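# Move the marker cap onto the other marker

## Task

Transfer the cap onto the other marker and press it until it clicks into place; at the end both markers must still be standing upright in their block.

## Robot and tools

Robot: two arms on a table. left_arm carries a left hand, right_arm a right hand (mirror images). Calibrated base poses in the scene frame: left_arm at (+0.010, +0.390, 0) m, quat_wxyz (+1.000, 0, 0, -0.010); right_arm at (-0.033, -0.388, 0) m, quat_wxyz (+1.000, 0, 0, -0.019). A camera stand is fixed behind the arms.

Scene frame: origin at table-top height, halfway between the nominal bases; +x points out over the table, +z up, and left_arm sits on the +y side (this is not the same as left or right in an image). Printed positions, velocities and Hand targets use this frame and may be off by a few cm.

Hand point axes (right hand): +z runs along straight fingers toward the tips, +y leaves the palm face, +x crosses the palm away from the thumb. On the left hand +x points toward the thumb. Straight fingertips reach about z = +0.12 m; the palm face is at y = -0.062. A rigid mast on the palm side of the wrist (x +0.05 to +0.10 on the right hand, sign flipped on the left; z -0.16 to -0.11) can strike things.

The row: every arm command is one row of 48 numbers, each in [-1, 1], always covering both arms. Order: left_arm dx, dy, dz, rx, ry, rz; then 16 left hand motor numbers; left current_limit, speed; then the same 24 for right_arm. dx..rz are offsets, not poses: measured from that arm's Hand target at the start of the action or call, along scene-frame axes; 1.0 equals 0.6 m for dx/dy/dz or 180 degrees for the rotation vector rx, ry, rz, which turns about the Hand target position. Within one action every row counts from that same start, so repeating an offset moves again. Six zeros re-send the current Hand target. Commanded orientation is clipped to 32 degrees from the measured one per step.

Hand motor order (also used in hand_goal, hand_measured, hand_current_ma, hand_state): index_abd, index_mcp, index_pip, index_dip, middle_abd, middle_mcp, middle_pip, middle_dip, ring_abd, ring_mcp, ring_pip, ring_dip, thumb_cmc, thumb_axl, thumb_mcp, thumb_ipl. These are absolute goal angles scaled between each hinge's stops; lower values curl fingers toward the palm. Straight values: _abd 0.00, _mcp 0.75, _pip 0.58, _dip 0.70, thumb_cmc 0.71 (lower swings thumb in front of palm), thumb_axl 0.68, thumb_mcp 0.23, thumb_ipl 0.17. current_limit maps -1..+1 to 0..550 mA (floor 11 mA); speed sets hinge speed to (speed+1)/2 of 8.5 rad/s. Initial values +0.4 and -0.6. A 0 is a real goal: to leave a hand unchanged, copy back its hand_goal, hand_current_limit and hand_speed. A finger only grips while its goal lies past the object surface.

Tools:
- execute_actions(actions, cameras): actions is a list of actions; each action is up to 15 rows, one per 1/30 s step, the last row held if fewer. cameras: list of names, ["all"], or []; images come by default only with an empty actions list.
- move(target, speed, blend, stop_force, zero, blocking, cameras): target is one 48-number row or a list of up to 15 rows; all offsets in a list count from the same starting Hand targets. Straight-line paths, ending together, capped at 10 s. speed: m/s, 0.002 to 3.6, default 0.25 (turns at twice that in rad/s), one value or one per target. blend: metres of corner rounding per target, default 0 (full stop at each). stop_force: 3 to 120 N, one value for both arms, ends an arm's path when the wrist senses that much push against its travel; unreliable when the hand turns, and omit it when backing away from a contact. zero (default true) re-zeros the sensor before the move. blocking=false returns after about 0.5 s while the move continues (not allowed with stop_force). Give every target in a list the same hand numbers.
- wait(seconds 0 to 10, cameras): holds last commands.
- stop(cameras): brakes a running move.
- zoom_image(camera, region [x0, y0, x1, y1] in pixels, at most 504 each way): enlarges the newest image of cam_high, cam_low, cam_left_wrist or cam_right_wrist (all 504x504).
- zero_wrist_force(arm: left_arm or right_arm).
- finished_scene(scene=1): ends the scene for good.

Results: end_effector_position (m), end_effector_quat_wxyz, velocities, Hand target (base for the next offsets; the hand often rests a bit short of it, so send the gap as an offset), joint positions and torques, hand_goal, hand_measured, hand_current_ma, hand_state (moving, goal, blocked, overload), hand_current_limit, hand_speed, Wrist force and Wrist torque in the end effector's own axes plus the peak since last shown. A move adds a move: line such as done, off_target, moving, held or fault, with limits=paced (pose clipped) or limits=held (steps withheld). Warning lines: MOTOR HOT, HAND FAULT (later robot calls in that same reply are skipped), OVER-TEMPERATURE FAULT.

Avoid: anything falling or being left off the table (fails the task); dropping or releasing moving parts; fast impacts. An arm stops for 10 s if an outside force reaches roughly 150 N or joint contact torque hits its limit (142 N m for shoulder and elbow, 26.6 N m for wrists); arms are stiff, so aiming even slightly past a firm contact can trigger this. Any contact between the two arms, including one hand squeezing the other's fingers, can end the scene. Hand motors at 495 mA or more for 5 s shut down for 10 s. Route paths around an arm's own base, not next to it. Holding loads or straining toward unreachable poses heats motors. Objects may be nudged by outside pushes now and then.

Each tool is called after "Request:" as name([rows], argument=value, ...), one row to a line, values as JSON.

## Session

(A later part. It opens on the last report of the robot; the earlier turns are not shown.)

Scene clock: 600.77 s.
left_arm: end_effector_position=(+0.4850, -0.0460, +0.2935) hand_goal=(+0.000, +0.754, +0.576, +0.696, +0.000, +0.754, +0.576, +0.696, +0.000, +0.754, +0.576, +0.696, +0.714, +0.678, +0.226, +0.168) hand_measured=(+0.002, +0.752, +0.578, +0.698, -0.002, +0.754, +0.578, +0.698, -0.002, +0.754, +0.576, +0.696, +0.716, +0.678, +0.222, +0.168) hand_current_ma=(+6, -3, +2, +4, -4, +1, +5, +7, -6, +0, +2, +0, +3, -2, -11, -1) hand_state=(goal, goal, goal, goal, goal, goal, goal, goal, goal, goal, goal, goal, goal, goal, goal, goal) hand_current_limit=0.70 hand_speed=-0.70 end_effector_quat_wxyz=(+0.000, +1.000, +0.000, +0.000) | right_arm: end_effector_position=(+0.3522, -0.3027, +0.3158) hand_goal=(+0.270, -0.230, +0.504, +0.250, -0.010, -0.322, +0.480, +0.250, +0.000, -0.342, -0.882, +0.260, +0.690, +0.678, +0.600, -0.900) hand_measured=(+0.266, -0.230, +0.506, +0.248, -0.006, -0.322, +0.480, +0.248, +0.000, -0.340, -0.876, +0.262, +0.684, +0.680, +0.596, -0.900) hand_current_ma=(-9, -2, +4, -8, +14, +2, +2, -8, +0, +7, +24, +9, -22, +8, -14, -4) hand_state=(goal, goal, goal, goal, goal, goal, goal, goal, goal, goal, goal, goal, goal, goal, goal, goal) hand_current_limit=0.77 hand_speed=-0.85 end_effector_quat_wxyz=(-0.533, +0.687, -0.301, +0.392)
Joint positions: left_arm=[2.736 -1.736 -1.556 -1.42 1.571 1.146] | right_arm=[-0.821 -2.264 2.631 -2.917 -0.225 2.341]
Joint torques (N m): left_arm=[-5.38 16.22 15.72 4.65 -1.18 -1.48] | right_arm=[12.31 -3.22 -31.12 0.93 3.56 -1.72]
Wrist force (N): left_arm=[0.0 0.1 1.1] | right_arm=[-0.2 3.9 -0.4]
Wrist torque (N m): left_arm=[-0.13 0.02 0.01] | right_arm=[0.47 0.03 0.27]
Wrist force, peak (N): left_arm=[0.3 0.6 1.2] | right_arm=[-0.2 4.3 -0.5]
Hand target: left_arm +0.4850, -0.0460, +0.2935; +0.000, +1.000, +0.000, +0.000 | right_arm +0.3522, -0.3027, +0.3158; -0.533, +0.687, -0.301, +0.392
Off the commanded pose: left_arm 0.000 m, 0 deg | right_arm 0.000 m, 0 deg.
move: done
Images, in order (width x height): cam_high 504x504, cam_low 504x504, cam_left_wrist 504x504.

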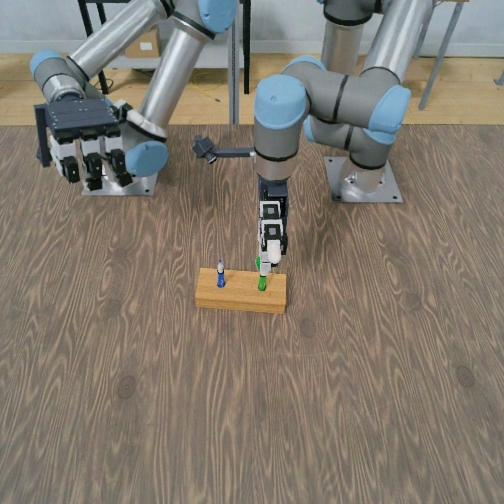

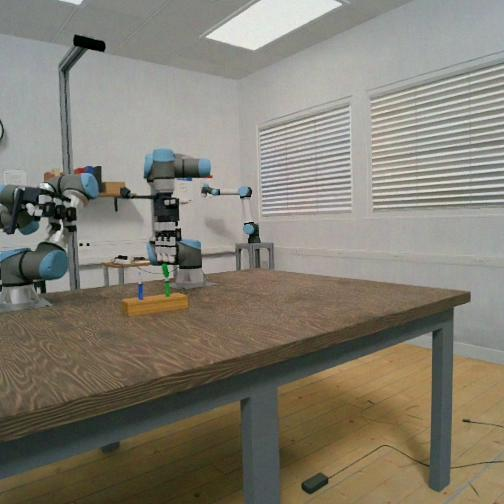

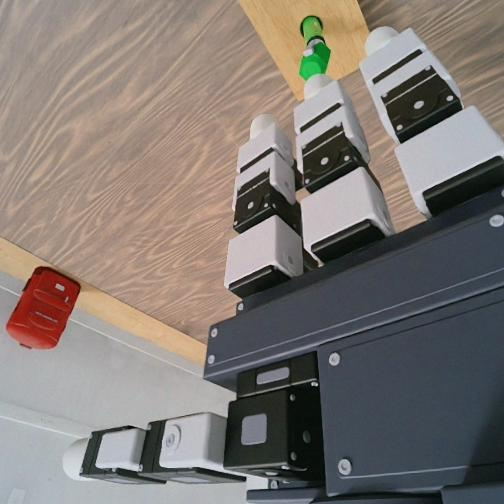

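Request:
move([
  [0,-0.005,0,0,0,0,0,0.754,0.576,0.696,0,0.754,0.576,0.696,0,0.754,0.576,0.696,0.714,0.678,0.226,0.168,0.7,-0.7,0,0,0,0,0,0,0.27,-0.23,0.504,0.25,-0.01,-0.322,0.48,0.25,0,-0.342,-0.882,0.26,0.69,0.678,0.6,-0.9,0.77,-0.85],
  [0,-0.005,-0.03,0,0,0,0,0.754,0.576,0.696,0,0.754,0.576,0.696,0,0.754,0.576,0.696,0.714,0.678,0.226,0.168,0.7,-0.7,0,0,0,0,0,0,0.27,-0.23,0.504,0.25,-0.01,-0.322,0.48,0.25,0,-0.342,-0.882,0.26,0.69,0.678,0.6,-0.9,0.77,-0.85],
], speed=[0.02, 0.006], stop_force=3, cameras=["cam_high", "cam_low", "cam_left_wrist"])

Request:
zoom_image(camera="cam_left_wrist", region=[280, 0, 370, 120])

Request:
zoom_image(camera="cam_low", region=[130, 235, 200, 315])

Scene clock: 607.23 s.
left_arm: end_effector_position=(+0.4850, -0.0490, +0.2865) hand_goal=(+0.000, +0.754, +0.576, +0.696, +0.000, +0.754, +0.576, +0.696, +0.000, +0.754, +0.576, +0.696, +0.714, +0.678, +0.226, +0.168) hand_measured=(+0.002, +0.752, +0.578, +0.698, -0.002, +0.754, +0.578, +0.698, -0.002, +0.754, +0.576, +0.696, +0.716, +0.678, +0.222, +0.168) hand_current_ma=(+6, -3, +2, +4, -4, +0, +5, +7, -6, +0, +2, +0, +3, -2, -11, -1) hand_state=(goal, goal, goal, goal, goal, goal, goal, goal, goal, goal, goal, goal, goal, goal, goal, goal) hand_current_limit=0.70 hand_speed=-0.70 end_effector_quat_wxyz=(+0.000, +1.000, +0.000, +0.000) | right_arm: end_effector_position=(+0.3522, -0.3027, +0.3158) hand_goal=(+0.270, -0.230, +0.504, +0.250, -0.010, -0.322, +0.480, +0.250, +0.000, -0.342, -0.882, +0.260, +0.690, +0.678, +0.600, -0.900) hand_measured=(+0.266, -0.230, +0.506, +0.248, -0.006, -0.322, +0.480, +0.248, +0.000, -0.340, -0.876, +0.262, +0.684, +0.680, +0.596, -0.900) hand_current_ma=(-9, -2, +4, -8, +14, +2, +2, -8, +0, +7, +24, +9, -22, +8, -14, -4) hand_state=(goal, goal, goal, goal, goal, goal, goal, goal, goal, goal, goal, goal, goal, goal, goal, goal) hand_current_limit=0.77 hand_speed=-0.85 end_effector_quat_wxyz=(-0.533, +0.687, -0.301, +0.392)
Joint positions: left_arm=[2.731 -1.742 -1.566 -1.404 1.571 1.141] | right_arm=[-0.821 -2.264 2.631 -2.917 -0.225 2.341]
Joint torques (N m): left_arm=[-5.48 37.67 30.57 -0.07 0.02 -1.33] | right_arm=[10.83 -2.24 -31.38 0.81 3.42 -1.5]
Wrist force (N): left_arm=[-0.2 0.0 -1.8] | right_arm=[-0.3 3.8 -0.4]
Wrist torque (N m): left_arm=[0.06 -0.05 0.00] | right_arm=[0.46 0.05 0.24]
Wrist force, peak (N): left_arm=[0.1 0.3 -3.2] | right_arm=[-0.2 4.3 -0.2]
Hand target: left_arm +0.4850, -0.0490, +0.2865; +0.000, +1.000, +0.000, +0.000 (not the last commanded pose) | right_arm +0.3522, -0.3027, +0.3158; -0.533, +0.687, -0.301, +0.392
Off the commanded pose: left_arm 0.011 m, 0 deg | right_arm 0.000 m, 0 deg.
move: contact (left_arm); path passed 1 of 2 targets
Images, in order (width x height): cam_high 504x504, cam_low 504x504, cam_left_wrist 504x504.

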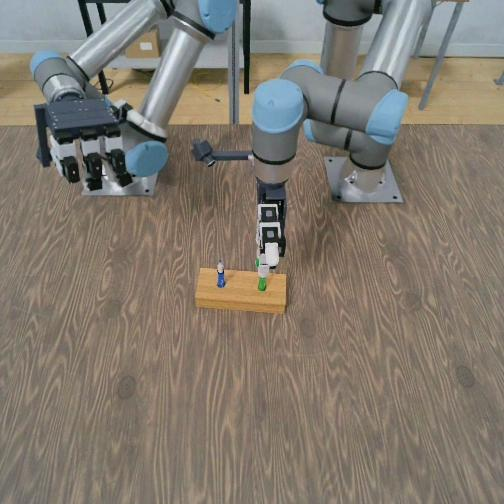

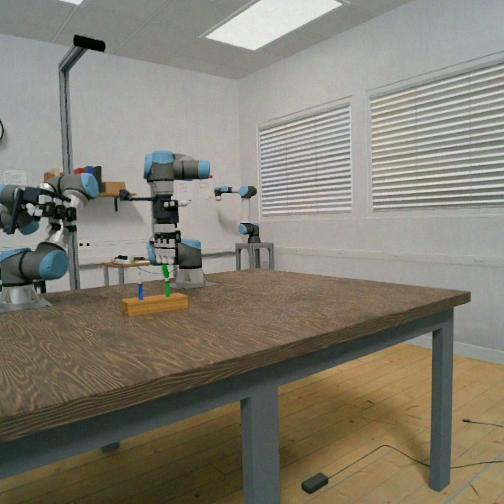

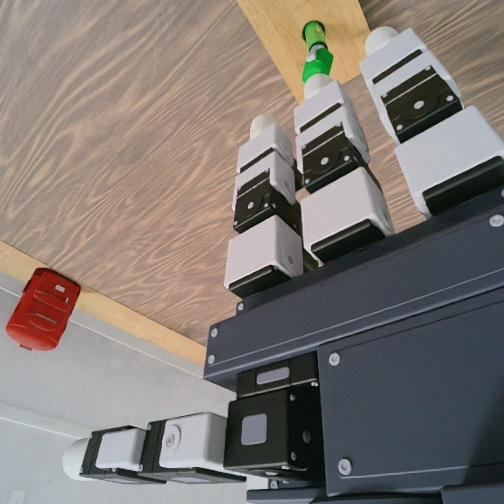

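Scaled by 4.200.

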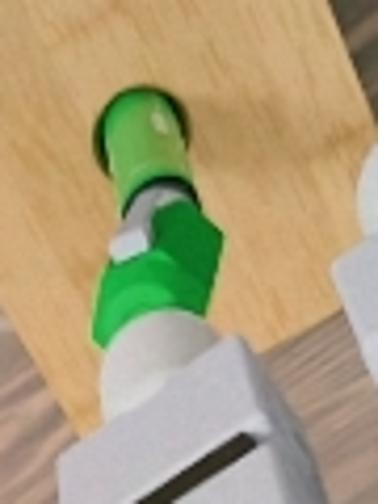

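Scaled by 6.300.

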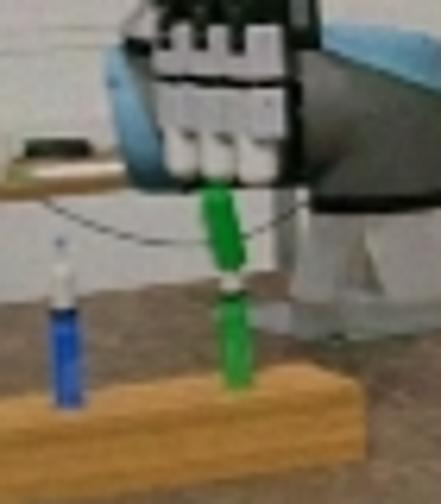

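Request:
move(target=[0,0.006667,-0.0008,0,0,0,0,0.754,0.576,0.696,0,0.754,0.576,0.696,0,0.754,0.576,0.696,0.714,0.678,0.226,0.168,0.7,-0.7,0,0,0,0,0,0,0.27,-0.23,0.504,0.25,-0.01,-0.322,0.48,0.25,0,-0.342,-0.882,0.26,0.69,0.678,0.6,-0.9,0.77,-0.85], speed=0.01, stop_force=8, cameras=["cam_high", "cam_low", "cam_left_wrist"])

Request:
zoom_image(camera="cam_left_wrist", region=[280, 0, 370, 120])

Request:
zoom_image(camera="cam_low", region=[130, 235, 200, 315])

Scene clock: 609.53 s.
left_arm: end_effector_position=(+0.4850, -0.0450, +0.2861) hand_goal=(+0.000, +0.754, +0.576, +0.696, +0.000, +0.754, +0.576, +0.696, +0.000, +0.754, +0.576, +0.696, +0.714, +0.678, +0.226, +0.168) hand_measured=(+0.002, +0.752, +0.578, +0.698, +0.000, +0.752, +0.576, +0.698, -0.002, +0.754, +0.576, +0.696, +0.716, +0.678, +0.222, +0.168) hand_current_ma=(+6, -3, +2, +4, -1, -8, +0, +3, -6, +0, +2, +0, +3, -2, -11, -1) hand_state=(goal, goal, goal, goal, goal, goal, goal, goal, goal, goal, goal, goal, goal, goal, goal, goal) hand_current_limit=0.70 hand_speed=-0.70 end_effector_quat_wxyz=(+0.000, +1.000, +0.000, +0.000) | right_arm: end_effector_position=(+0.3522, -0.3027, +0.3158) hand_goal=(+0.270, -0.230, +0.504, +0.250, -0.010, -0.322, +0.480, +0.250, +0.000, -0.342, -0.882, +0.260, +0.690, +0.678, +0.600, -0.900) hand_measured=(+0.266, -0.230, +0.506, +0.248, -0.006, -0.322, +0.480, +0.248, +0.000, -0.340, -0.876, +0.262, +0.684, +0.680, +0.596, -0.900) hand_current_ma=(-9, -2, +4, -8, +14, +2, +2, -8, +0, +7, +24, +9, -22, +8, -14, -4) hand_state=(goal, goal, goal, goal, goal, goal, goal, goal, goal, goal, goal, goal, goal, goal, goal, goal) hand_current_limit=0.77 hand_speed=-0.85 end_effector_quat_wxyz=(-0.533, +0.687, -0.301, +0.392)
Joint positions: left_arm=[2.738 -1.737 -1.574 -1.401 1.571 1.148] | right_arm=[-0.821 -2.264 2.631 -2.917 -0.225 2.341]
Joint torques (N m): left_arm=[5.98 36.67 13.41 4.23 0.08 1.36] | right_arm=[10.32 -3.28 -30.53 0.86 3.35 -1.46]
Wrist force (N): left_arm=[0.1 0.3 -1.8] | right_arm=[-0.1 4.2 -0.3]
Wrist torque (N m): left_arm=[0.10 -0.04 -0.08] | right_arm=[0.51 0.01 0.28]
Wrist force, peak (N): left_arm=[0.2 0.3 -2.7] | right_arm=[-0.1 4.3 -0.3]
Hand target: left_arm +0.4850, -0.0450, +0.2861; +0.000, +1.000, +0.000, +0.000 | right_arm +0.3522, -0.3027, +0.3158; -0.533, +0.687, -0.301, +0.392
Off the commanded pose: left_arm 0.000 m, 0 deg | right_arm 0.000 m, 0 deg.
move: done
Images, in order (width x height): cam_high 504x504, cam_low 504x504, cam_left_wrist 504x504.

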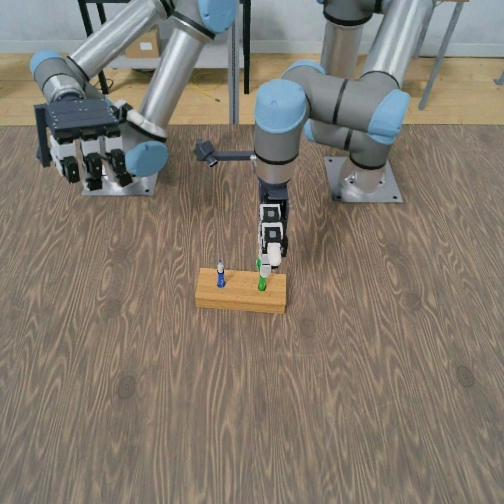

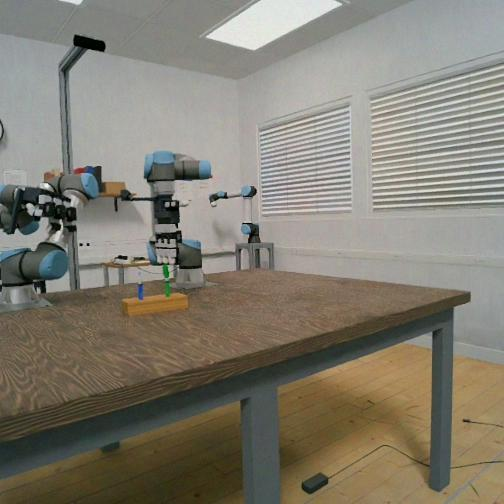

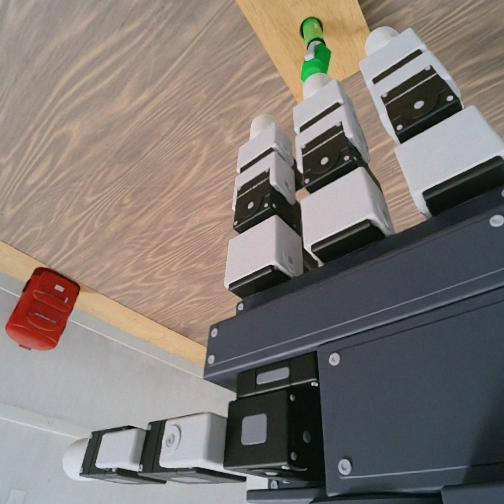

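Scaled by 4.200.

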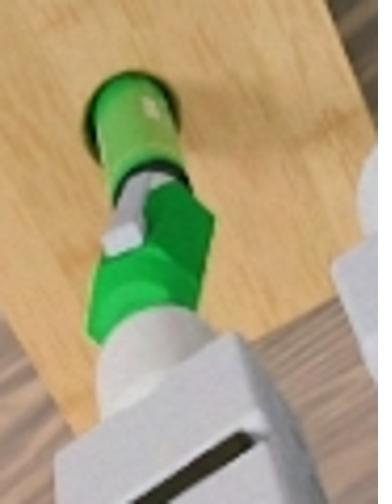

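Scaled by 6.300.

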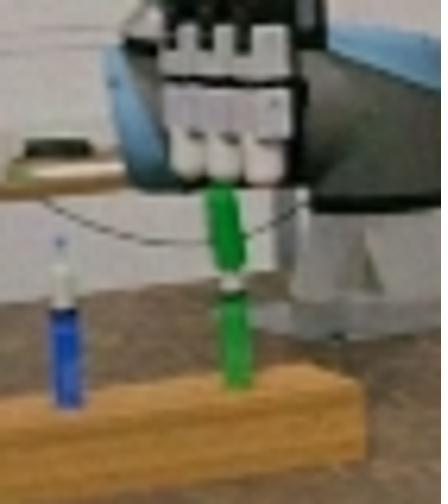

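Request:
move(target=[0,0.0075,-0.0008,0,0,0,0,0.754,0.576,0.696,0,0.754,0.576,0.696,0,0.754,0.576,0.696,0.714,0.678,0.226,0.168,0.7,-0.7,0,0,0,0,0,0,0.27,-0.23,0.504,0.25,-0.01,-0.322,0.48,0.25,0,-0.342,-0.882,0.26,0.69,0.678,0.6,-0.9,0.77,-0.85], speed=0.01, stop_force=8, cameras=["cam_high", "cam_low", "cam_left_wrist"])

Request:
zoom_image(camera="cam_left_wrist", region=[280, 0, 370, 120])

Request:
zoom_image(camera="cam_low", region=[130, 235, 200, 315])

Request:
zoom_image(camera="cam_high", region=[230, 230, 300, 300])

Scene clock: 611.63 s.
left_arm: end_effector_position=(+0.4850, -0.0405, +0.2856) hand_goal=(+0.000, +0.754, +0.576, +0.696, +0.000, +0.754, +0.576, +0.696, +0.000, +0.754, +0.576, +0.696, +0.714, +0.678, +0.226, +0.168) hand_measured=(+0.002, +0.752, +0.578, +0.698, +0.000, +0.752, +0.576, +0.698, -0.002, +0.754, +0.576, +0.696, +0.716, +0.678, +0.222, +0.168) hand_current_ma=(+6, -3, +2, +4, -1, -8, +0, +3, -6, +0, +2, +0, +3, -2, -11, -1) hand_state=(goal, goal, goal, goal, goal, goal, goal, goal, goal, goal, goal, goal, goal, goal, goal, goal) hand_current_limit=0.70 hand_speed=-0.70 end_effector_quat_wxyz=(+0.000, +1.000, +0.000, +0.000) | right_arm: end_effector_position=(+0.3522, -0.3027, +0.3158) hand_goal=(+0.270, -0.230, +0.504, +0.250, -0.010, -0.322, +0.480, +0.250, +0.000, -0.342, -0.882, +0.260, +0.690, +0.678, +0.600, -0.900) hand_measured=(+0.266, -0.230, +0.506, +0.248, -0.006, -0.322, +0.480, +0.248, +0.000, -0.340, -0.876, +0.262, +0.684, +0.680, +0.596, -0.900) hand_current_ma=(-9, -2, +4, -8, +14, +2, +2, -8, +0, +7, +24, +9, -22, +8, -14, -4) hand_state=(goal, goal, goal, goal, goal, goal, goal, goal, goal, goal, goal, goal, goal, goal, goal, goal) hand_current_limit=0.77 hand_speed=-0.85 end_effector_quat_wxyz=(-0.533, +0.687, -0.301, +0.392)
Joint positions: left_arm=[2.745 -1.73 -1.583 -1.399 1.571 1.155] | right_arm=[-0.821 -2.264 2.631 -2.917 -0.225 2.341]
Joint torques (N m): left_arm=[7.84 38 15.01 4.67 -0.03 1.31] | right_arm=[10.43 -2.67 -30.39 0.86 3.43 -1.42]
Wrist force (N): left_arm=[-0.3 0.0 0.9] | right_arm=[-0.2 3.9 -0.4]
Wrist torque (N m): left_arm=[-0.13 0.03 -0.11] | right_arm=[0.48 0.02 0.26]
Wrist force, peak (N): left_arm=[0.0 0.1 -2.0] | right_arm=[-0.2 4.2 -0.3]
Hand target: left_arm +0.4850, -0.0405, +0.2856; +0.000, +1.000, +0.000, +0.000 | right_arm +0.3522, -0.3027, +0.3158; -0.533, +0.687, -0.301, +0.392
Off the commanded pose: left_arm 0.000 m, 0 deg | right_arm 0.000 m, 0 deg.
move: done
Images, in order (width x height): cam_high 504x504, cam_low 504x504, cam_left_wrist 504x504.

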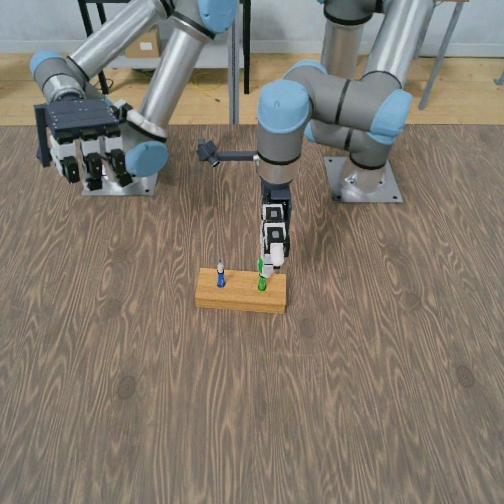

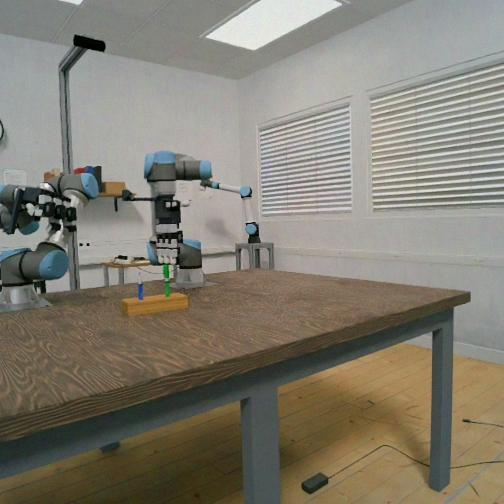

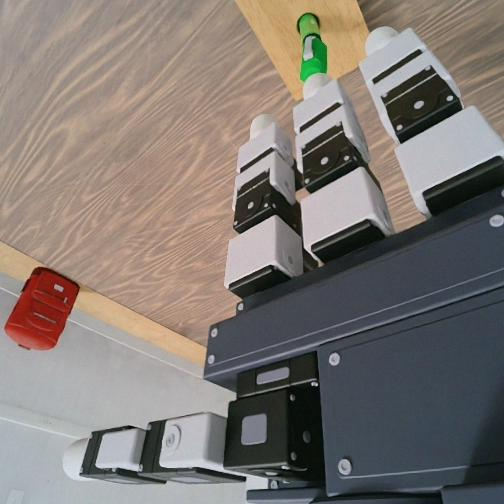

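Scaled by 4.200.

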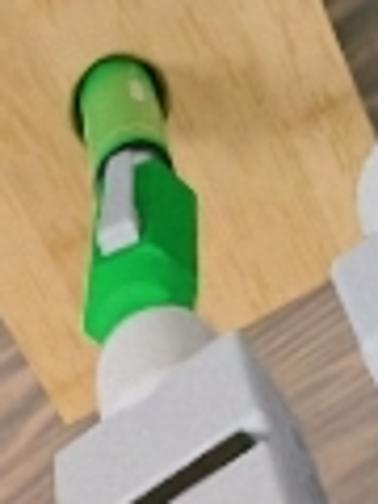

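Scaled by 6.300.

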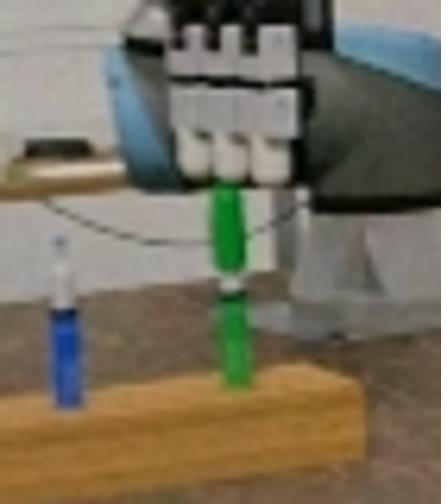

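Scaled by 7.200.

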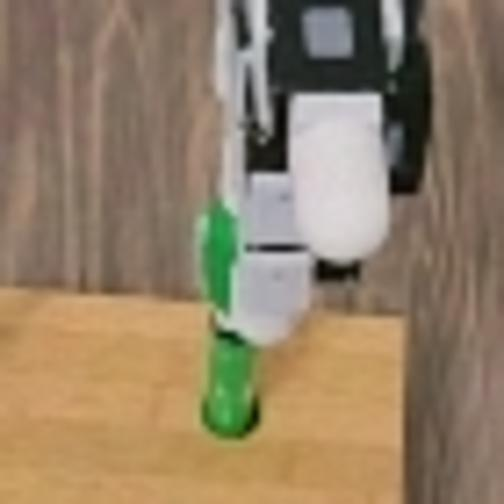

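Request:
move(target=[0,0,-0.0217,0,0,0,0,0.754,0.576,0.696,0,0.754,0.576,0.696,0,0.754,0.576,0.696,0.714,0.678,0.226,0.168,0.7,-0.7,0,0,0,0,0,0,0.27,-0.23,0.504,0.25,-0.01,-0.322,0.48,0.25,0,-0.342,-0.882,0.26,0.69,0.678,0.6,-0.9,0.77,-0.85], speed=0.005, stop_force=12, cameras=["cam_high", "cam_low", "cam_left_wrist"])

Request:
zoom_image(camera="cam_left_wrist", region=[280, 0, 370, 120])

Request:
zoom_image(camera="cam_low", region=[130, 235, 200, 315])

Scene clock: 616.03 s.
left_arm: end_effector_position=(+0.4850, -0.0405, +0.2726) hand_goal=(+0.000, +0.754, +0.576, +0.696, +0.000, +0.754, +0.576, +0.696, +0.000, +0.754, +0.576, +0.696, +0.714, +0.678, +0.226, +0.168) hand_measured=(+0.002, +0.752, +0.578, +0.698, +0.000, +0.756, +0.576, +0.698, -0.002, +0.754, +0.576, +0.696, +0.716, +0.678, +0.222, +0.168) hand_current_ma=(+6, -3, +2, +4, -1, +5, +2, +3, -6, +0, +2, +0, +3, -2, -11, -1) hand_state=(goal, goal, goal, goal, goal, goal, goal, goal, goal, goal, goal, goal, goal, goal, goal, goal) hand_current_limit=0.70 hand_speed=-0.70 end_effector_quat_wxyz=(+0.000, +1.000, +0.000, +0.000) | right_arm: end_effector_position=(+0.3522, -0.3027, +0.3158) hand_goal=(+0.270, -0.230, +0.504, +0.250, -0.010, -0.322, +0.480, +0.250, +0.000, -0.342, -0.882, +0.260, +0.690, +0.678, +0.600, -0.900) hand_measured=(+0.266, -0.230, +0.506, +0.248, -0.006, -0.322, +0.480, +0.248, +0.000, -0.340, -0.876, +0.262, +0.684, +0.680, +0.596, -0.900) hand_current_ma=(-9, -2, +4, -8, +14, +2, +2, -8, +0, +7, +24, +9, -22, +8, -14, -4) hand_state=(goal, goal, goal, goal, goal, goal, goal, goal, goal, goal, goal, goal, goal, goal, goal, goal) hand_current_limit=0.77 hand_speed=-0.85 end_effector_quat_wxyz=(-0.533, +0.687, -0.301, +0.392)
Joint positions: left_arm=[2.745 -1.736 -1.61 -1.366 1.571 1.155] | right_arm=[-0.821 -2.264 2.631 -2.917 -0.225 2.341]
Joint torques (N m): left_arm=[5.78 16.33 13.47 4.29 -1.21 1.23] | right_arm=[9.66 -2.85 -30.62 0.84 3.28 -1.36]
Wrist force (N): left_arm=[-0.3 -0.3 -1.3] | right_arm=[-0.3 3.8 -0.3]
Wrist torque (N m): left_arm=[0.06 -0.07 -0.10] | right_arm=[0.46 0.04 0.25]
Wrist force, peak (N): left_arm=[0.0 -0.4 -2.4] | right_arm=[-0.1 4.2 -0.4]
Hand target: left_arm +0.4850, -0.0405, +0.2726; +0.000, +1.000, +0.000, +0.000 | right_arm +0.3522, -0.3027, +0.3158; -0.533, +0.687, -0.301, +0.392
Off the commanded pose: left_arm 0.000 m, 0 deg | right_arm 0.000 m, 0 deg.
move: done
Images, in order (width x height): cam_high 504x504, cam_low 504x504, cam_left_wrist 504x504.

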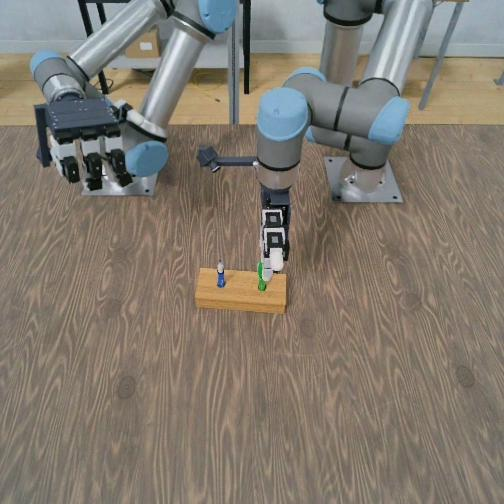

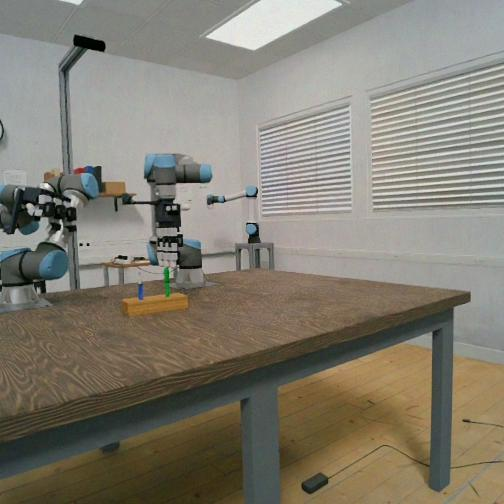

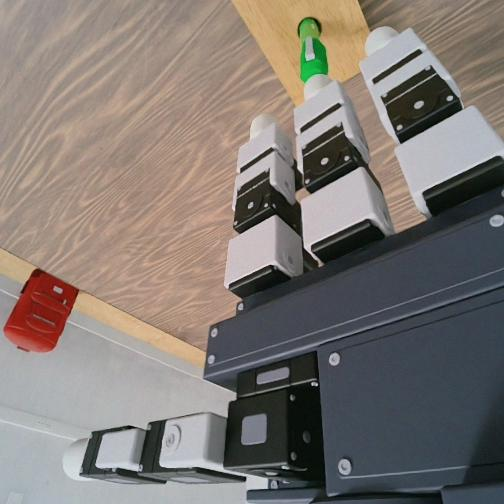

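Scaled by 4.200.

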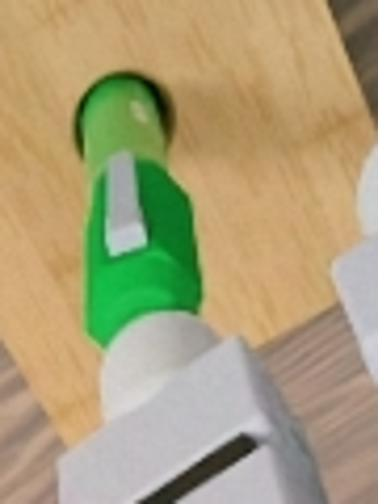

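Scaled by 6.300.

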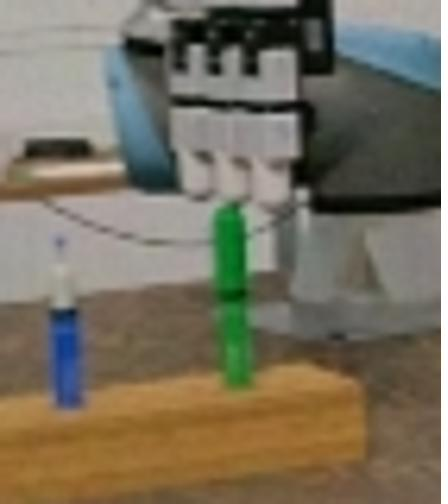

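Request:
move(target=[0,0,-0.0133,0,0,0,0,0.754,0.576,0.696,0,0.754,0.576,0.696,0,0.754,0.576,0.696,0.714,0.678,0.226,0.168,0.7,-0.7,0,0,0,0,0,0,0.27,-0.23,0.504,0.25,-0.01,-0.322,0.48,0.25,0,-0.342,-0.882,0.26,0.69,0.678,0.6,-0.9,0.77,-0.85], speed=0.004, stop_force=15, cameras=["cam_high", "cam_low", "cam_left_wrist"])

Request:
zoom_image(camera="cam_left_wrist", region=[280, 0, 370, 120])

Request:
zoom_image(camera="cam_low", region=[130, 235, 200, 315])

Scene clock: 618.50 s.
left_arm: end_effector_position=(+0.4850, -0.0405, +0.2705) hand_goal=(+0.000, +0.754, +0.576, +0.696, +0.000, +0.754, +0.576, +0.696, +0.000, +0.754, +0.576, +0.696, +0.714, +0.678, +0.226, +0.168) hand_measured=(+0.002, +0.752, +0.578, +0.698, -0.008, +0.770, +0.586, +0.698, -0.002, +0.754, +0.576, +0.696, +0.716, +0.678, +0.222, +0.168) hand_current_ma=(+6, -3, +2, +4, -21, +56, +33, +6, -6, +0, +2, +0, +3, -2, -11, -1) hand_state=(goal, goal, goal, goal, goal, goal, goal, goal, goal, goal, goal, goal, goal, goal, goal, goal) hand_current_limit=0.70 hand_speed=-0.70 end_effector_quat_wxyz=(+0.000, +1.000, +0.000, +0.000) | right_arm: end_effector_position=(+0.3522, -0.3027, +0.3158) hand_goal=(+0.270, -0.230, +0.504, +0.250, -0.010, -0.322, +0.480, +0.250, +0.000, -0.342, -0.882, +0.260, +0.690, +0.678, +0.600, -0.900) hand_measured=(+0.266, -0.230, +0.506, +0.248, -0.006, -0.322, +0.480, +0.248, +0.000, -0.340, -0.876, +0.262, +0.684, +0.680, +0.596, -0.900) hand_current_ma=(-9, -2, +4, -8, +14, +2, +2, -8, +0, +7, +24, +9, -22, +8, -14, -4) hand_state=(goal, goal, goal, goal, goal, goal, goal, goal, goal, goal, goal, goal, goal, goal, goal, goal) hand_current_limit=0.77 hand_speed=-0.85 end_effector_quat_wxyz=(-0.533, +0.687, -0.301, +0.392)
Joint positions: left_arm=[2.745 -1.737 -1.614 -1.361 1.571 1.155] | right_arm=[-0.821 -2.264 2.631 -2.917 -0.225 2.341]
Joint torques (N m): left_arm=[6.16 28.77 23.52 -1.42 -1.26 1.23] | right_arm=[11.37 -2.85 -29.9 0.71 3.34 -1.32]
Wrist force (N): left_arm=[-0.2 -0.7 -17.2] | right_arm=[-0.2 3.5 -0.2]
Wrist torque (N m): left_arm=[1.33 -0.48 -0.08] | right_arm=[0.40 0.03 0.25]
Wrist force, peak (N): left_arm=[-0.3 -0.6 -18.2] | right_arm=[-0.2 4.2 -0.4]
Hand target: left_arm +0.4850, -0.0405, +0.2705; +0.000, +1.000, +0.000, +0.000 (not the last commanded pose) | right_arm +0.3522, -0.3027, +0.3158; -0.533, +0.687, -0.301, +0.392
Off the commanded pose: left_arm 0.006 m, 0 deg | right_arm 0.000 m, 0 deg.
move: contact (left_arm)
Images, in order (width x height): cam_high 504x504, cam_low 504x504, cam_left_wrist 504x504.

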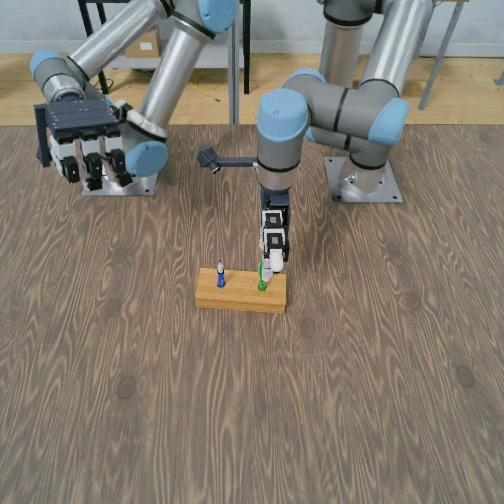

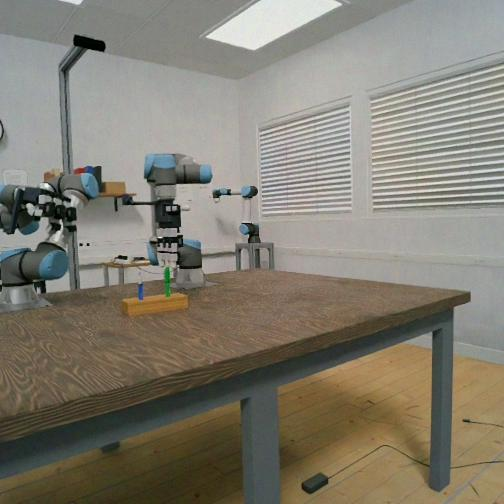

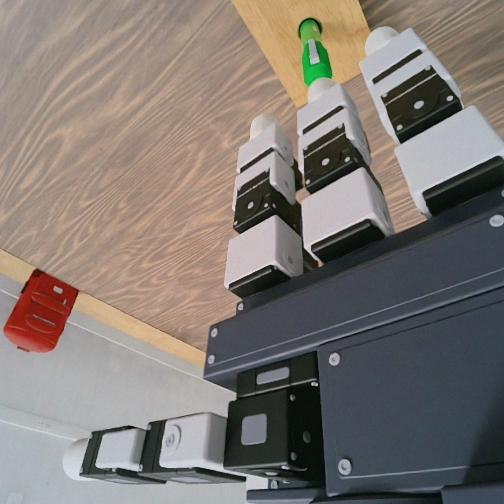

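Scaled by 4.200.

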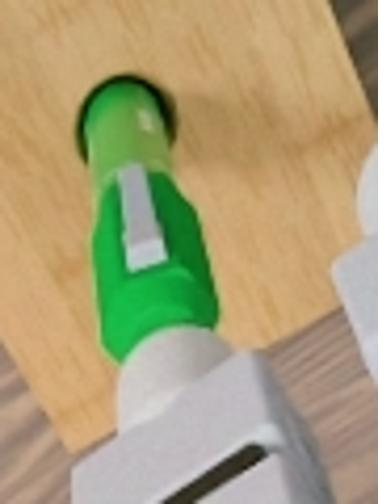

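Scaled by 6.300.

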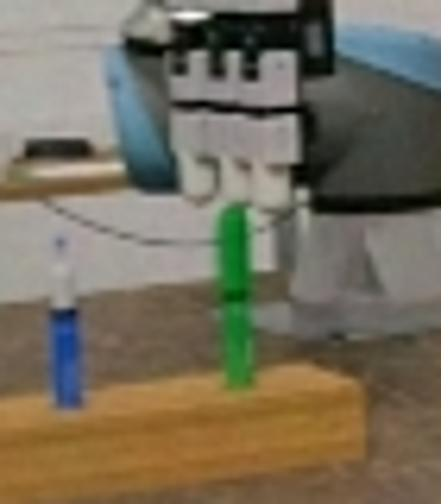

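Request:
move([
  [0,0,0.01,0,0,0,0,0.754,0.576,0.696,0,0.754,0.576,0.696,0,0.754,0.576,0.696,0.714,0.678,0.226,0.168,0.7,-0.7,0,0,0,0,0,0,0.27,-0.23,0.504,0.25,-0.01,-0.322,0.48,0.25,0,-0.342,-0.882,0.26,0.69,0.678,0.6,-0.9,0.77,-0.85],
  [-0.12,0.1,0.06,0,0,0,0,0.754,0.576,0.696,0,0.754,0.576,0.696,0,0.754,0.576,0.696,0.714,0.678,0.226,0.168,0.7,-0.7,0,0,0,0,0,0,0.27,-0.23,0.504,0.25,-0.01,-0.322,0.48,0.25,0,-0.342,-0.882,0.26,0.69,0.678,0.6,-0.9,0.77,-0.85],
], speed=[0.02, 0.1], blend=[0.003, 0], cameras=["cam_high", "cam_low", "cam_left_wrist"])

Request:
zoom_image(camera="cam_left_wrist", region=[300, 0, 380, 80])

Request:
zoom_image(camera="cam_low", region=[150, 255, 190, 305])

Request:
zoom_image(camera="cam_high", region=[240, 240, 290, 300])

Scene clock: 621.63 s.
left_arm: end_effector_position=(+0.4131, +0.0194, +0.3064) hand_goal=(+0.000, +0.754, +0.576, +0.696, +0.000, +0.754, +0.576, +0.696, +0.000, +0.754, +0.576, +0.696, +0.714, +0.678, +0.226, +0.168) hand_measured=(+0.002, +0.752, +0.578, +0.698, -0.004, +0.754, +0.578, +0.698, -0.002, +0.754, +0.576, +0.696, +0.716, +0.678, +0.222, +0.168) hand_current_ma=(+6, -3, +2, +4, -8, +2, +6, +6, -6, +0, +2, +0, +3, -2, -11, -1) hand_state=(goal, goal, goal, goal, goal, goal, goal, goal, goal, goal, goal, goal, goal, goal, goal, goal) hand_current_limit=0.70 hand_speed=-0.70 end_effector_quat_wxyz=(+0.000, +1.000, +0.000, +0.000) | right_arm: end_effector_position=(+0.3522, -0.3027, +0.3158) hand_goal=(+0.270, -0.230, +0.504, +0.250, -0.010, -0.322, +0.480, +0.250, +0.000, -0.342, -0.882, +0.260, +0.690, +0.678, +0.600, -0.900) hand_measured=(+0.266, -0.230, +0.506, +0.248, -0.006, -0.322, +0.480, +0.248, +0.000, -0.340, -0.876, +0.262, +0.684, +0.680, +0.596, -0.900) hand_current_ma=(-9, -2, +4, -8, +14, +2, +2, -8, +0, +7, +24, +9, -22, +8, -14, -4) hand_state=(goal, goal, goal, goal, goal, goal, goal, goal, goal, goal, goal, goal, goal, goal, goal, goal) hand_current_limit=0.77 hand_speed=-0.85 end_effector_quat_wxyz=(-0.533, +0.687, -0.301, +0.392)
Joint positions: left_arm=[2.801 -1.496 -1.774 -1.442 1.571 1.211] | right_arm=[-0.821 -2.264 2.631 -2.917 -0.225 2.341]
Joint torques (N m): left_arm=[6.83 28.63 14.6 0.14 -1.44 1.52] | right_arm=[10.36 -2.42 -29.74 0.65 3.31 -1.36]
Wrist force (N): left_arm=[0.2 0.0 1.0] | right_arm=[-0.2 4.1 -0.5]
Wrist torque (N m): left_arm=[-0.12 0.00 -0.07] | right_arm=[0.51 0.03 0.26]
Wrist force, peak (N): left_arm=[-0.1 -0.5 -16.8] | right_arm=[0.1 4.2 -0.3]
Hand target: left_arm +0.4130, +0.0195, +0.3065; +0.000, +1.000, +0.000, +0.000 | right_arm +0.3522, -0.3027, +0.3158; -0.533, +0.687, -0.301, +0.392
Off the commanded pose: left_arm 0.000 m, 0 deg | right_arm 0.000 m, 0 deg.
move: done
Images, in order (width x height): cam_high 504x504, cam_low 504x504, cam_left_wrist 504x504.

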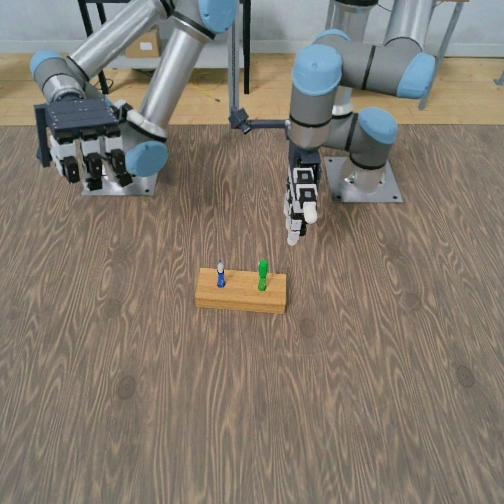

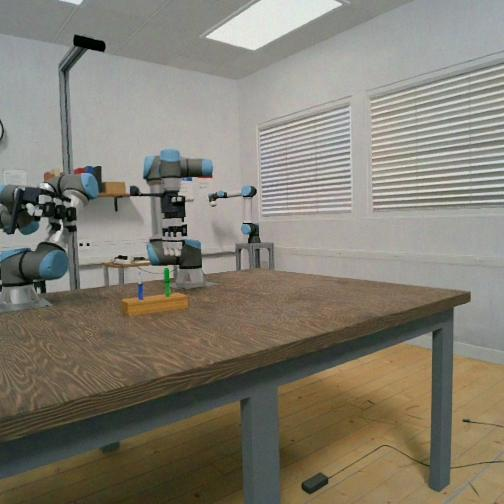

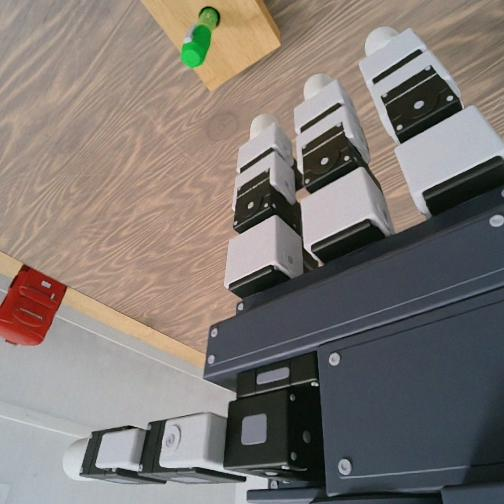

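Scaled by 6.300.

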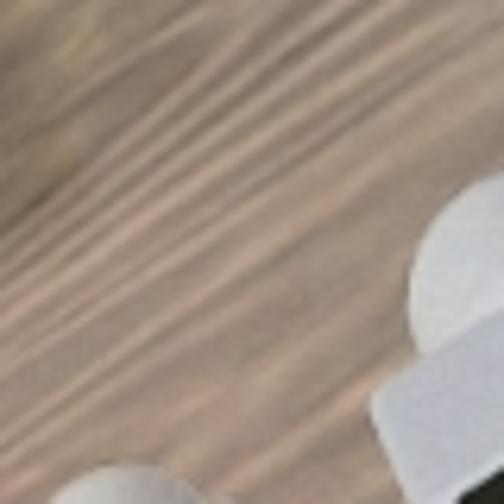

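Scaled by 10.080.

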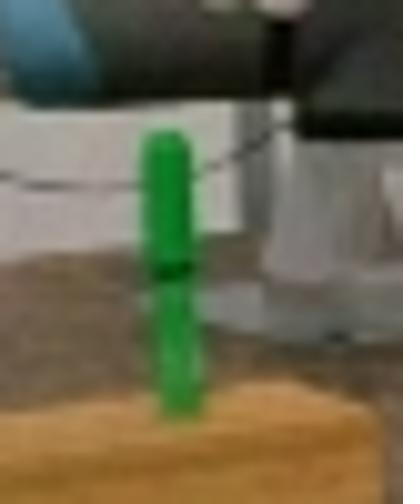

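Scaled by 8.400.

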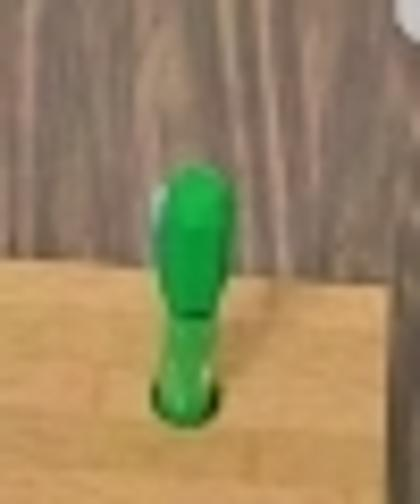

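Request:
zoom_image(camera="cam_left_wrist", region=[165, 0, 235, 75])

Request:
zoom_image(camera="cam_high", region=[250, 250, 275, 280])

Request:
zoom_image(camera="cam_low", region=[158, 262, 178, 288])

Scaled by 6.720.

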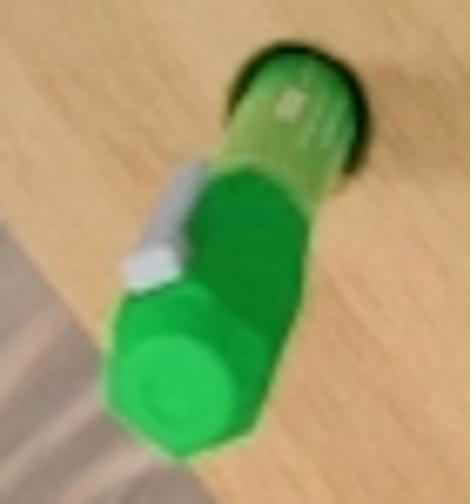

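Scaled by 16.800.

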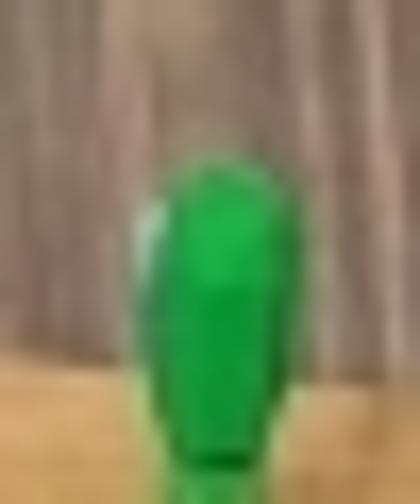

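Scaled by 19.385.

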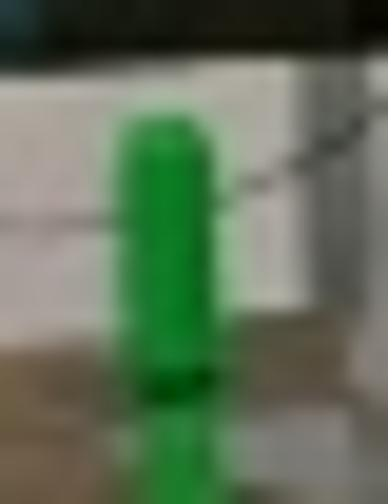

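Request:
move([
  [0.12,-0.1025,-0.0333,0,0,0,0,0.754,0.576,0.696,0,0.754,0.576,0.696,0,0.754,0.576,0.696,0.714,0.678,0.226,0.168,0.7,-0.7,0,0,0,0,0,0,0.27,-0.23,0.504,0.25,-0.01,-0.322,0.48,0.25,0,-0.342,-0.882,0.26,0.69,0.678,0.6,-0.9,0.77,-0.85],
  [0.12,-0.1025,-0.075,0,0,0,0,0.754,0.576,0.696,0,0.754,0.576,0.696,0,0.754,0.576,0.696,0.714,0.678,0.226,0.168,0.7,-0.7,0,0,0,0,0,0,0.27,-0.23,0.504,0.25,-0.01,-0.322,0.48,0.25,0,-0.342,-0.882,0.26,0.69,0.678,0.6,-0.9,0.77,-0.85],
], speed=[0.08, 0.006], stop_force=20, cameras=["cam_high", "cam_low", "cam_left_wrist"])

Request:
zoom_image(camera="cam_left_wrist", region=[280, 0, 370, 120])

Request:
zoom_image(camera="cam_low", region=[130, 235, 200, 315])

Scene clock: 629.77 s.
left_arm: end_effector_position=(+0.4851, -0.0420, +0.2704) hand_goal=(+0.000, +0.754, +0.576, +0.696, +0.000, +0.754, +0.576, +0.696, +0.000, +0.754, +0.576, +0.696, +0.714, +0.678, +0.226, +0.168) hand_measured=(+0.002, +0.752, +0.578, +0.698, +0.004, +0.754, +0.578, +0.698, -0.002, +0.754, +0.576, +0.696, +0.716, +0.678, +0.222, +0.168) hand_current_ma=(+6, -3, +2, +4, +11, +2, +6, +6, -6, +0, +2, +0, +3, -2, -11, -1) hand_state=(goal, goal, goal, goal, goal, goal, goal, goal, goal, goal, goal, goal, goal, goal, goal, goal) hand_current_limit=0.70 hand_speed=-0.70 end_effector_quat_wxyz=(+0.000, +1.000, +0.000, +0.000) | right_arm: end_effector_position=(+0.3522, -0.3027, +0.3158) hand_goal=(+0.270, -0.230, +0.504, +0.250, -0.010, -0.322, +0.480, +0.250, +0.000, -0.342, -0.882, +0.260, +0.690, +0.678, +0.600, -0.900) hand_measured=(+0.266, -0.230, +0.506, +0.248, -0.006, -0.322, +0.480, +0.248, +0.000, -0.340, -0.876, +0.262, +0.684, +0.680, +0.596, -0.900) hand_current_ma=(-9, -2, +4, -8, +14, +2, +2, -8, +0, +7, +24, +9, -22, +8, -14, -4) hand_state=(goal, goal, goal, goal, goal, goal, goal, goal, goal, goal, goal, goal, goal, goal, goal, goal) hand_current_limit=0.77 hand_speed=-0.85 end_effector_quat_wxyz=(-0.533, +0.687, -0.301, +0.392)
Joint positions: left_arm=[2.743 -1.739 -1.612 -1.36 1.571 1.153] | right_arm=[-0.821 -2.264 2.631 -2.917 -0.225 2.341]
Joint torques (N m): left_arm=[-6.03 26.86 21.66 -2.05 1.05 -1.36] | right_arm=[10.76 -2.04 -29.23 0.64 3.24 -1.18]
Wrist force (N): left_arm=[0.4 -0.1 -19.7] | right_arm=[-0.1 3.9 -0.2]
Wrist torque (N m): left_arm=[1.49 -0.47 0.05] | right_arm=[0.45 0.01 0.26]
Wrist force, peak (N): left_arm=[0.5 0.0 -22.5] | right_arm=[-0.2 4.2 -0.7]
Hand target: left_arm +0.4851, -0.0420, +0.2704; +0.000, +1.000, +0.000, +0.000 (not the last commanded pose) | right_arm +0.3522, -0.3027, +0.3158; -0.533, +0.687, -0.301, +0.392
Off the commanded pose: left_arm 0.009 m, 0 deg | right_arm 0.000 m, 0 deg.
move: contact (left_arm); path passed 1 of 2 targets
Images, in order (width x height): cam_high 504x504, cam_low 504x504, cam_left_wrist 504x504.

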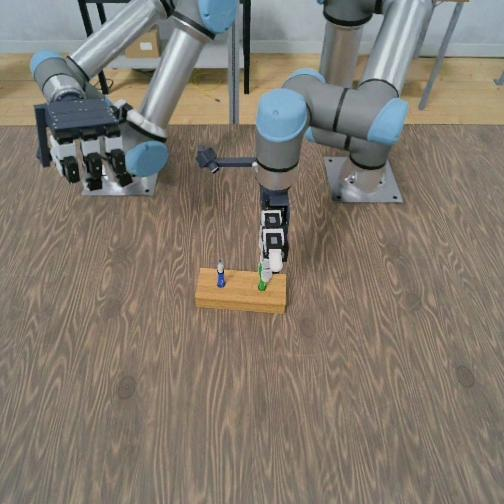

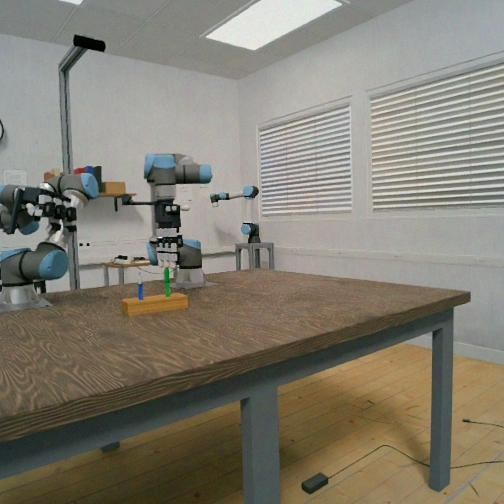

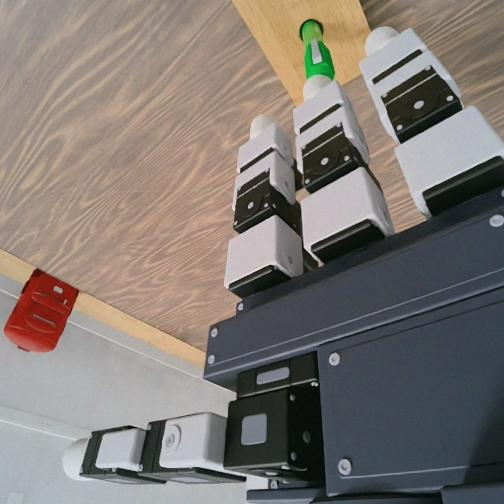

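Scaled by 4.200.

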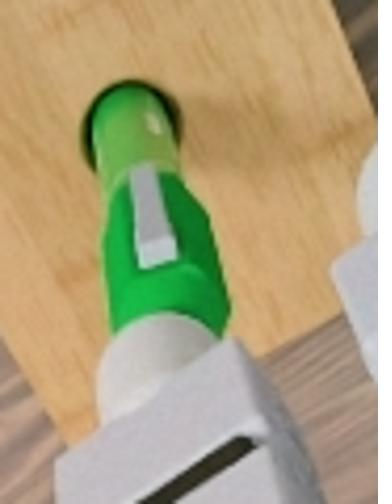

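Scaled by 6.300.

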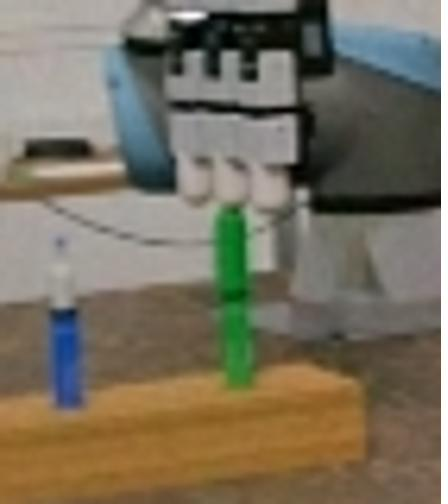

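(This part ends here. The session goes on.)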